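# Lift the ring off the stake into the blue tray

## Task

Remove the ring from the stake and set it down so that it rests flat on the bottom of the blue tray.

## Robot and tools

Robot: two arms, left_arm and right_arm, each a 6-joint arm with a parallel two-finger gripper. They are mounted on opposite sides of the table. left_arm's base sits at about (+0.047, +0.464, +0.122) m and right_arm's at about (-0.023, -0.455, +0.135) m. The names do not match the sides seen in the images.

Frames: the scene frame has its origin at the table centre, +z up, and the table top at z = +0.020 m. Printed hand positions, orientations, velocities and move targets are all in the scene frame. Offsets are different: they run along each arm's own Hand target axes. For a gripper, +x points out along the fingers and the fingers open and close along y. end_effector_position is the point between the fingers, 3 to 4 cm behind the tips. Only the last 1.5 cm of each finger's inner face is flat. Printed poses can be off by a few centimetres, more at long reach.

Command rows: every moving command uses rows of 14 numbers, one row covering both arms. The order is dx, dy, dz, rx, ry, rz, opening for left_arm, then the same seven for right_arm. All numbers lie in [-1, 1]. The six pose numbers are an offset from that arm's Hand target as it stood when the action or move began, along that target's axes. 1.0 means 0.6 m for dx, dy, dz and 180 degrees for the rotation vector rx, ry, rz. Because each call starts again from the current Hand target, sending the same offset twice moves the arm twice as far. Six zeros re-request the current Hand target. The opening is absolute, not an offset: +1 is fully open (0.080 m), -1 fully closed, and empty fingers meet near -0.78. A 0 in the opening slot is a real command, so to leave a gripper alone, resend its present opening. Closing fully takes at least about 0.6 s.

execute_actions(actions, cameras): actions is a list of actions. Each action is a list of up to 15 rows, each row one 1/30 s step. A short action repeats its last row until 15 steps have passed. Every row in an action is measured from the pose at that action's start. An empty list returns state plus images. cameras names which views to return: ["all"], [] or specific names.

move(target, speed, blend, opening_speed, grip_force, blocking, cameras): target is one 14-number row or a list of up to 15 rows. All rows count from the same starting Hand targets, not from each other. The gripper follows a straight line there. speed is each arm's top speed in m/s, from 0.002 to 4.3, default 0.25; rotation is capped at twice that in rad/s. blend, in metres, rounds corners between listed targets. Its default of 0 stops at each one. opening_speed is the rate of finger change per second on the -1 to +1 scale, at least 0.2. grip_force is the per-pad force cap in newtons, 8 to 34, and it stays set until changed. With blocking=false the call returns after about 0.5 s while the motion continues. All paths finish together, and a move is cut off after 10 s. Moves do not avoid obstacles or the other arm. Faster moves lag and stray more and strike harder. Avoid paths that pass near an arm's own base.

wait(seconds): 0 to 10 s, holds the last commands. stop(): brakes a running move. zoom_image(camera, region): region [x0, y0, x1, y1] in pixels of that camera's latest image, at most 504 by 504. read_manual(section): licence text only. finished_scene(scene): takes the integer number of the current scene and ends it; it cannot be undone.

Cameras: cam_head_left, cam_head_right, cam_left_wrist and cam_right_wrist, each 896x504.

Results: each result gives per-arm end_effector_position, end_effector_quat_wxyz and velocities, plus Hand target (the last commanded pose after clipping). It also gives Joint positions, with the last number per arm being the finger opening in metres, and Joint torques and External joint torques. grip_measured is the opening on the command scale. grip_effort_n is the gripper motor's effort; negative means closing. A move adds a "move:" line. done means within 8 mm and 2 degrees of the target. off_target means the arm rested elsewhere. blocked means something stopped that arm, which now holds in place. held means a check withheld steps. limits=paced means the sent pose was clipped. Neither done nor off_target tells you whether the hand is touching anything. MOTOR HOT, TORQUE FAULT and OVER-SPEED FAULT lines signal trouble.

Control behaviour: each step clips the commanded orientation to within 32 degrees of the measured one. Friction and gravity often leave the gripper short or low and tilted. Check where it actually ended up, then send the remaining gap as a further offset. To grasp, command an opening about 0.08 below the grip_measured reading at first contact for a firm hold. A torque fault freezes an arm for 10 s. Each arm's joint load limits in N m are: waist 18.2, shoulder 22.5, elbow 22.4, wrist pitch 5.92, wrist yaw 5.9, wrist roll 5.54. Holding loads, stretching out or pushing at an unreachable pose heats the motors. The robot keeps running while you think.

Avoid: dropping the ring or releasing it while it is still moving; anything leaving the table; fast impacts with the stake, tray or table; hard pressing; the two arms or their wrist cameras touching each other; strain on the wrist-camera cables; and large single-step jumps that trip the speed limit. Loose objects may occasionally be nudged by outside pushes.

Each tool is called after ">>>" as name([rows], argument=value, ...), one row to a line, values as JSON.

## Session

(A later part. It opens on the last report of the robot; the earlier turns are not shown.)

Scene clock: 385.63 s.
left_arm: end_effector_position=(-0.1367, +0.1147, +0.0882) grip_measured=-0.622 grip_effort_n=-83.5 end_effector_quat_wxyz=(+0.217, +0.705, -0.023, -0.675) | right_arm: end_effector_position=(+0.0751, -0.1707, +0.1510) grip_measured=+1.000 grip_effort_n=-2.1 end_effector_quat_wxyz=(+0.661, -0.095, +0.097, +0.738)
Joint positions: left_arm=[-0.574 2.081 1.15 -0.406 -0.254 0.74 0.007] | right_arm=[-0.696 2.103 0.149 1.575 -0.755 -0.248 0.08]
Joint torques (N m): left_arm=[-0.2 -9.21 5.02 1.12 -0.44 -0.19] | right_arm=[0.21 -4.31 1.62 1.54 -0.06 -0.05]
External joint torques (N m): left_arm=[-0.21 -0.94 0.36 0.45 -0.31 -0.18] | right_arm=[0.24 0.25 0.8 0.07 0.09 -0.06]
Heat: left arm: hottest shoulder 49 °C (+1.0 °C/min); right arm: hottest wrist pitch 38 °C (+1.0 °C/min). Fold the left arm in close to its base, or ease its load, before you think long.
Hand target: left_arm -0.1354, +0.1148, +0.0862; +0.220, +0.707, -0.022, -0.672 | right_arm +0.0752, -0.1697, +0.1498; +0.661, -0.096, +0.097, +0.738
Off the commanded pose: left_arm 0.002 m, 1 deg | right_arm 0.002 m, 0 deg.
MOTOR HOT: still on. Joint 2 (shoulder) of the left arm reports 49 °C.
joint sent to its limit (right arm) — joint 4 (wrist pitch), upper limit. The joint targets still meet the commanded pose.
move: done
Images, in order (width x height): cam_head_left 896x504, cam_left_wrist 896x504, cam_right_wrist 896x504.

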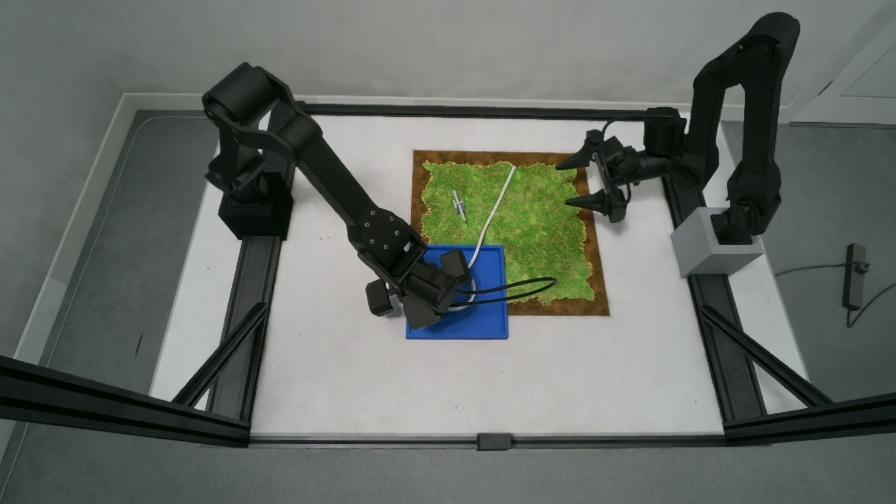

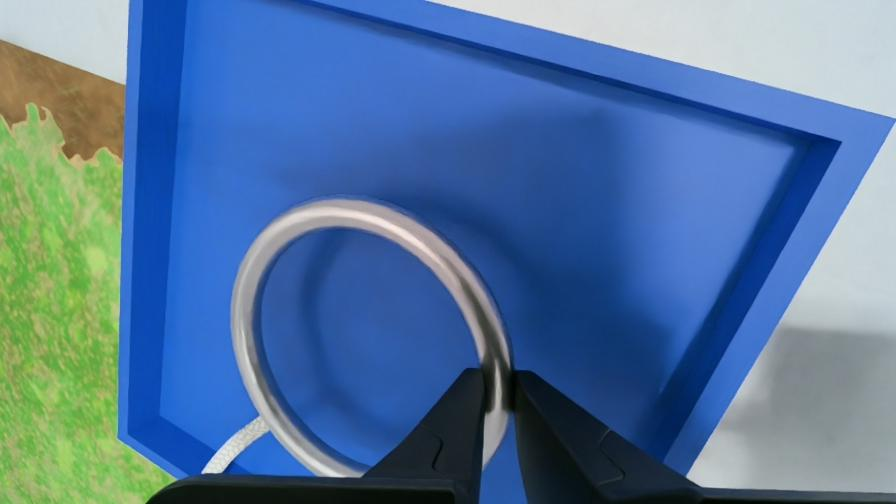

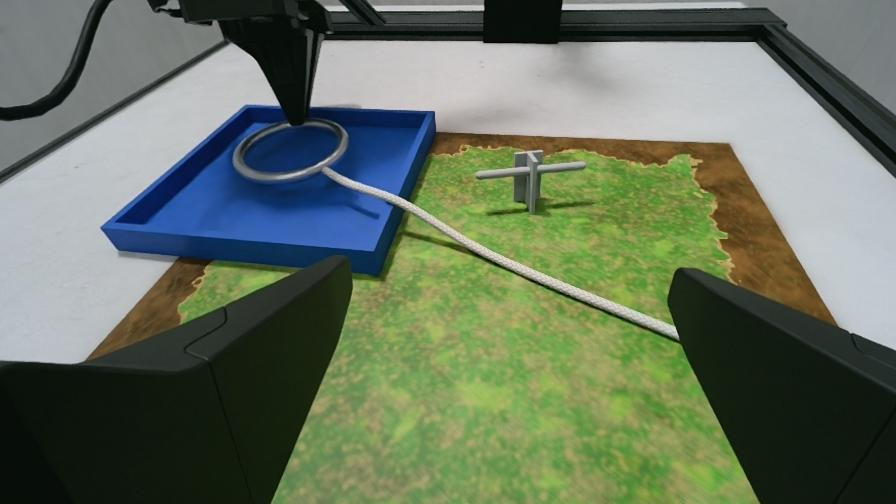

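>>> move(target=[0.0360,-0.0131,0,0,0,0,-0.72,0,0,0,0,0,0,1], speed=0.025, cameras=["cam_right_wrist"])

>>> zoom_image(camera="cam_right_wrist", region=[180, 60, 440, 255])

Scene clock: 392.97 s.
left_arm: end_effector_position=(-0.1376, +0.1122, +0.0696) grip_measured=-0.622 grip_effort_n=-83.5 end_effector_quat_wxyz=(+0.222, +0.702, -0.026, -0.676) | right_arm: end_effector_position=(+0.0751, -0.1707, +0.1510) grip_measured=+1.000 grip_effort_n=-1.6 end_effector_quat_wxyz=(+0.661, -0.095, +0.097, +0.738)
Joint positions: left_arm=[-0.574 2.131 1.133 -0.328 -0.258 0.739 0.007] | right_arm=[-0.696 2.103 0.149 1.575 -0.755 -0.248 0.08]
Joint torques (N m): left_arm=[-0.15 -8.21 4.4 1.18 -0.31 -0.19] | right_arm=[0.22 -4.29 1.62 1.54 -0.06 -0.06]
External joint torques (N m): left_arm=[-0.23 0.21 -0.12 0.48 -0.18 -0.17] | right_arm=[0.21 0.21 0.84 0.09 0.1 -0.06]
Heat: left arm: hottest shoulder 48 °C (+0.0 °C/min); right arm: hottest wrist pitch 38 °C (+1.0 °C/min). Fold the left arm in close to its base, or ease its load, before you think long.
Hand target: left_arm -0.1354, +0.1149, +0.0632; +0.220, +0.707, -0.022, -0.672 | right_arm +0.0752, -0.1697, +0.1498; +0.661, -0.096, +0.097, +0.738
Off the commanded pose: left_arm 0.007 m, 1 deg | right_arm 0.002 m, 0 deg.
MOTOR HOT: still on. Joint 2 (shoulder) of the left arm reports 48 °C.
joint sent to its limit (right arm) — joint 4 (wrist pitch), upper limit. The joint targets still meet the commanded pose.
move: done
Images, in order (width x height): cam_right_wrist 896x504.

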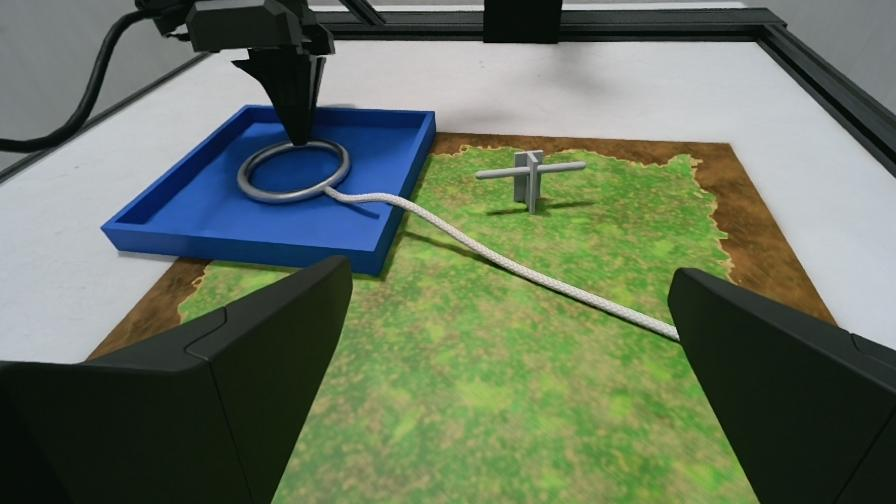

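Scaled by 1.938.

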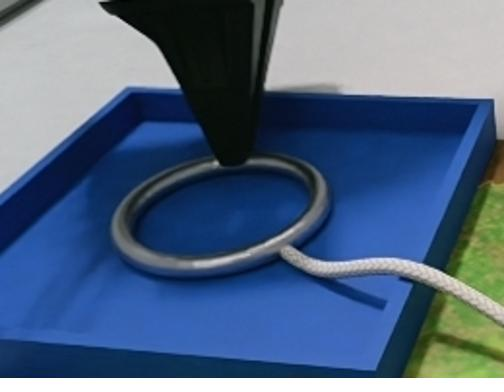

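>>> move(target=[0.0110,-0.0040,0,0,0,0,-0.72,0,0,0,0,0,0,1], speed=0.02)

Scene clock: 397.83 s.
left_arm: end_effector_position=(-0.1386, +0.1095, +0.0680) grip_measured=-0.622 grip_effort_n=-83.5 end_effector_quat_wxyz=(+0.227, +0.699, -0.030, -0.677) | right_arm: end_effector_position=(+0.0751, -0.1707, +0.1510) grip_measured=+1.000 grip_effort_n=-2.1 end_effector_quat_wxyz=(+0.661, -0.095, +0.097, +0.738)
Joint positions: left_arm=[-0.574 2.137 1.132 -0.306 -0.263 0.739 0.007] | right_arm=[-0.696 2.103 0.149 1.575 -0.755 -0.248 0.08]
Joint torques (N m): left_arm=[-0.13 -6.75 4.01 1.28 -0.14 -0.18] | right_arm=[0.21 -4.29 1.63 1.53 -0.06 -0.06]
External joint torques (N m): left_arm=[-0.12 1.67 -0.5 0.55 -0.02 -0.17] | right_arm=[0.22 0.19 0.85 0.1 0.1 -0.06]
Heat: left arm: hottest shoulder 47 °C (-1.0 °C/min); right arm: hottest wrist pitch 38 °C (+0.0 °C/min).
Hand target: left_arm -0.1354, +0.1149, +0.0561; +0.220, +0.707, -0.022, -0.672 | right_arm +0.0752, -0.1697, +0.1498; +0.661, -0.096, +0.097, +0.738
Off the commanded pose: left_arm 0.013 m, 2 deg | right_arm 0.002 m, 0 deg.
MOTOR HOT: cleared for the motors of the left arm.
joint sent to its limit (right arm) — joint 4 (wrist pitch), upper limit. The joint targets still meet the commanded pose.
move: off_target (left_arm)

>>> move(target=[-0.0125,0.0045,0,0,0,0,-0.3,0,0,0,0,0,0,1], speed=0.01, opening_speed=0.5, cameras=["cam_left_wrist"])

Scene clock: 404.87 s.
left_arm: end_effector_position=(-0.1371, +0.1107, +0.0678) grip_measured=-0.305 grip_effort_n=24.0 end_effector_quat_wxyz=(+0.225, +0.703, -0.029, -0.674) | right_arm: end_effector_position=(+0.0751, -0.1707, +0.1510) grip_measured=+1.000 grip_effort_n=-1.6 end_effector_quat_wxyz=(+0.661, -0.095, +0.097, +0.738)
Joint positions: left_arm=[-0.574 2.137 1.133 -0.317 -0.267 0.739 0.021] | right_arm=[-0.696 2.103 0.149 1.575 -0.755 -0.248 0.08]
Joint torques (N m): left_arm=[-0.16 -9.39 4.6 0.05 0 -0.19] | right_arm=[0.22 -4.32 1.63 1.54 -0.06 -0.06]
External joint torques (N m): left_arm=[-0.18 -1.01 0.16 -0.65 0.14 -0.17] | right_arm=[0.24 0.2 0.84 0.09 0.1 -0.06]
Heat: left arm: hottest shoulder 46 °C (-2.0 °C/min); right arm: hottest wrist pitch 38 °C (+0.0 °C/min).
Hand target: left_arm -0.1355, +0.1149, +0.0641; +0.220, +0.707, -0.023, -0.672 | right_arm +0.0752, -0.1697, +0.1498; +0.661, -0.096, +0.097, +0.738
Off the commanded pose: left_arm 0.006 m, 1 deg | right_arm 0.002 m, 0 deg.
joint sent to its limit (right arm) — joint 4 (wrist pitch), upper limit. The joint targets still meet the commanded pose.
move: done
Images, in order (width x height): cam_left_wrist 896x504.

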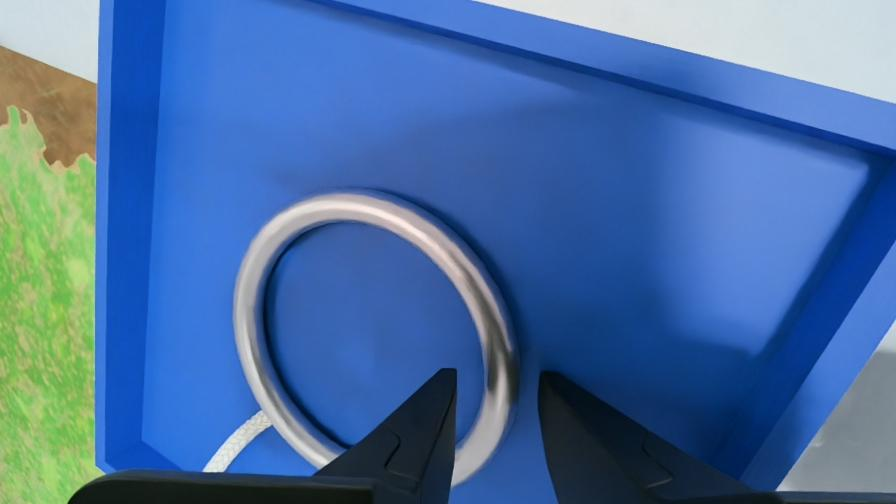

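>>> move([
  [-0.02,0.0085,0,0,0,0,-0.3,0,0,0,0,0,0,1],
  [-0.08,0.0095,0,0,0,0,-0.3,0,0,0,0,0,0,1],
  [-0.25,0.06,0,0,0,0,-0.3,0,0,0,0,0,0,1],
], speed=[0.04,0.06,0.2], blend=[0.004,0.01,0], cameras=["cam_left_wrist","cam_right_wrist"])

>>> zoom_image(camera="cam_right_wrist", region=[180, 60, 440, 255])

Scene clock: 416.50 s.
left_arm: end_effector_position=(-0.1382, +0.1340, +0.2102) grip_measured=-0.304 grip_effort_n=21.2 end_effector_quat_wxyz=(+0.211, +0.712, -0.018, -0.669) | right_arm: end_effector_position=(+0.0751, -0.1707, +0.1510) grip_measured=+1.000 grip_effort_n=-2.6 end_effector_quat_wxyz=(+0.661, -0.095, +0.097, +0.738)
Joint positions: left_arm=[-0.609 1.837 1.35 -0.884 -0.266 0.702 0.021] | right_arm=[-0.696 2.103 0.149 1.575 -0.755 -0.248 0.08]
Joint torques (N m): left_arm=[-0.28 -10.37 7.69 0.65 -0.34 -0.18] | right_arm=[0.21 -4.31 1.62 1.54 -0.06 -0.06]
External joint torques (N m): left_arm=[-0.28 -2.8 2.04 0.02 -0.21 -0.17] | right_arm=[0.21 0.2 0.81 0.09 0.1 -0.06]
Heat: left arm: hottest shoulder 47 °C (-2.0 °C/min); right arm: hottest wrist pitch 38 °C (+0.0 °C/min).
Hand target: left_arm -0.1402, +0.1314, +0.2174; +0.220, +0.707, -0.022, -0.672 | right_arm +0.0752, -0.1697, +0.1498; +0.661, -0.096, +0.097, +0.738
Off the commanded pose: left_arm 0.008 m, 1 deg | right_arm 0.002 m, 0 deg.
joint sent to its limit (right arm) — joint 4 (wrist pitch), upper limit. The joint targets still meet the commanded pose.
move: done
Images, in order (width x height): cam_left_wrist 896x504, cam_right_wrist 896x504.

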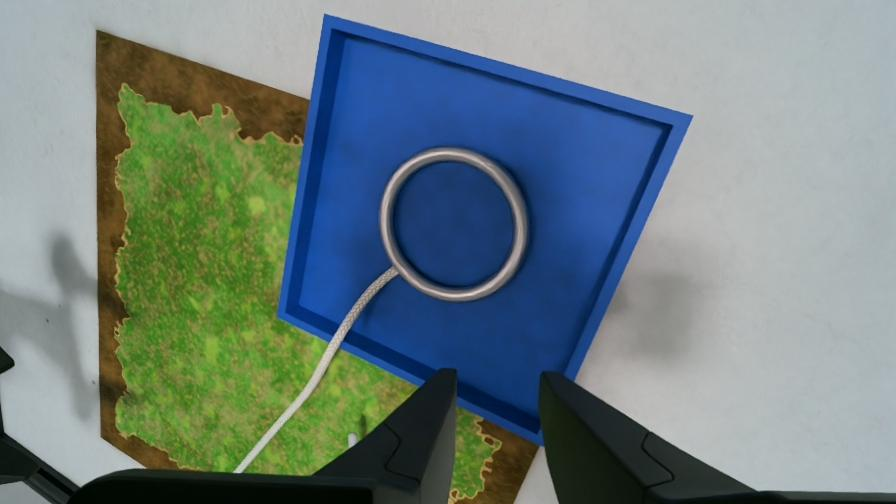

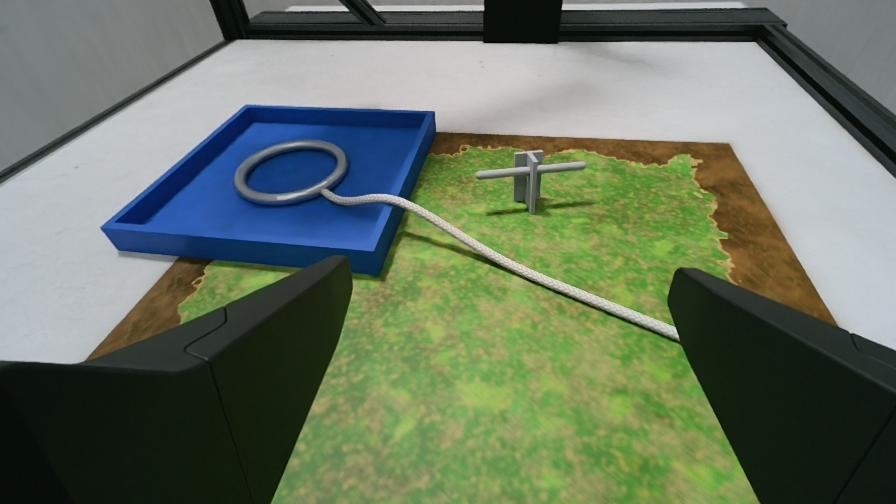

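Scaled by 1.938.

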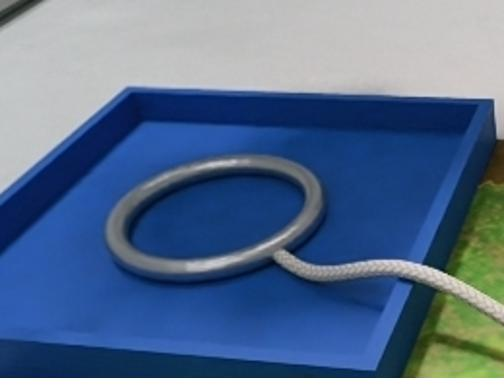

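>>> finished_scene(scene=3)

The scene is finished: the task was done.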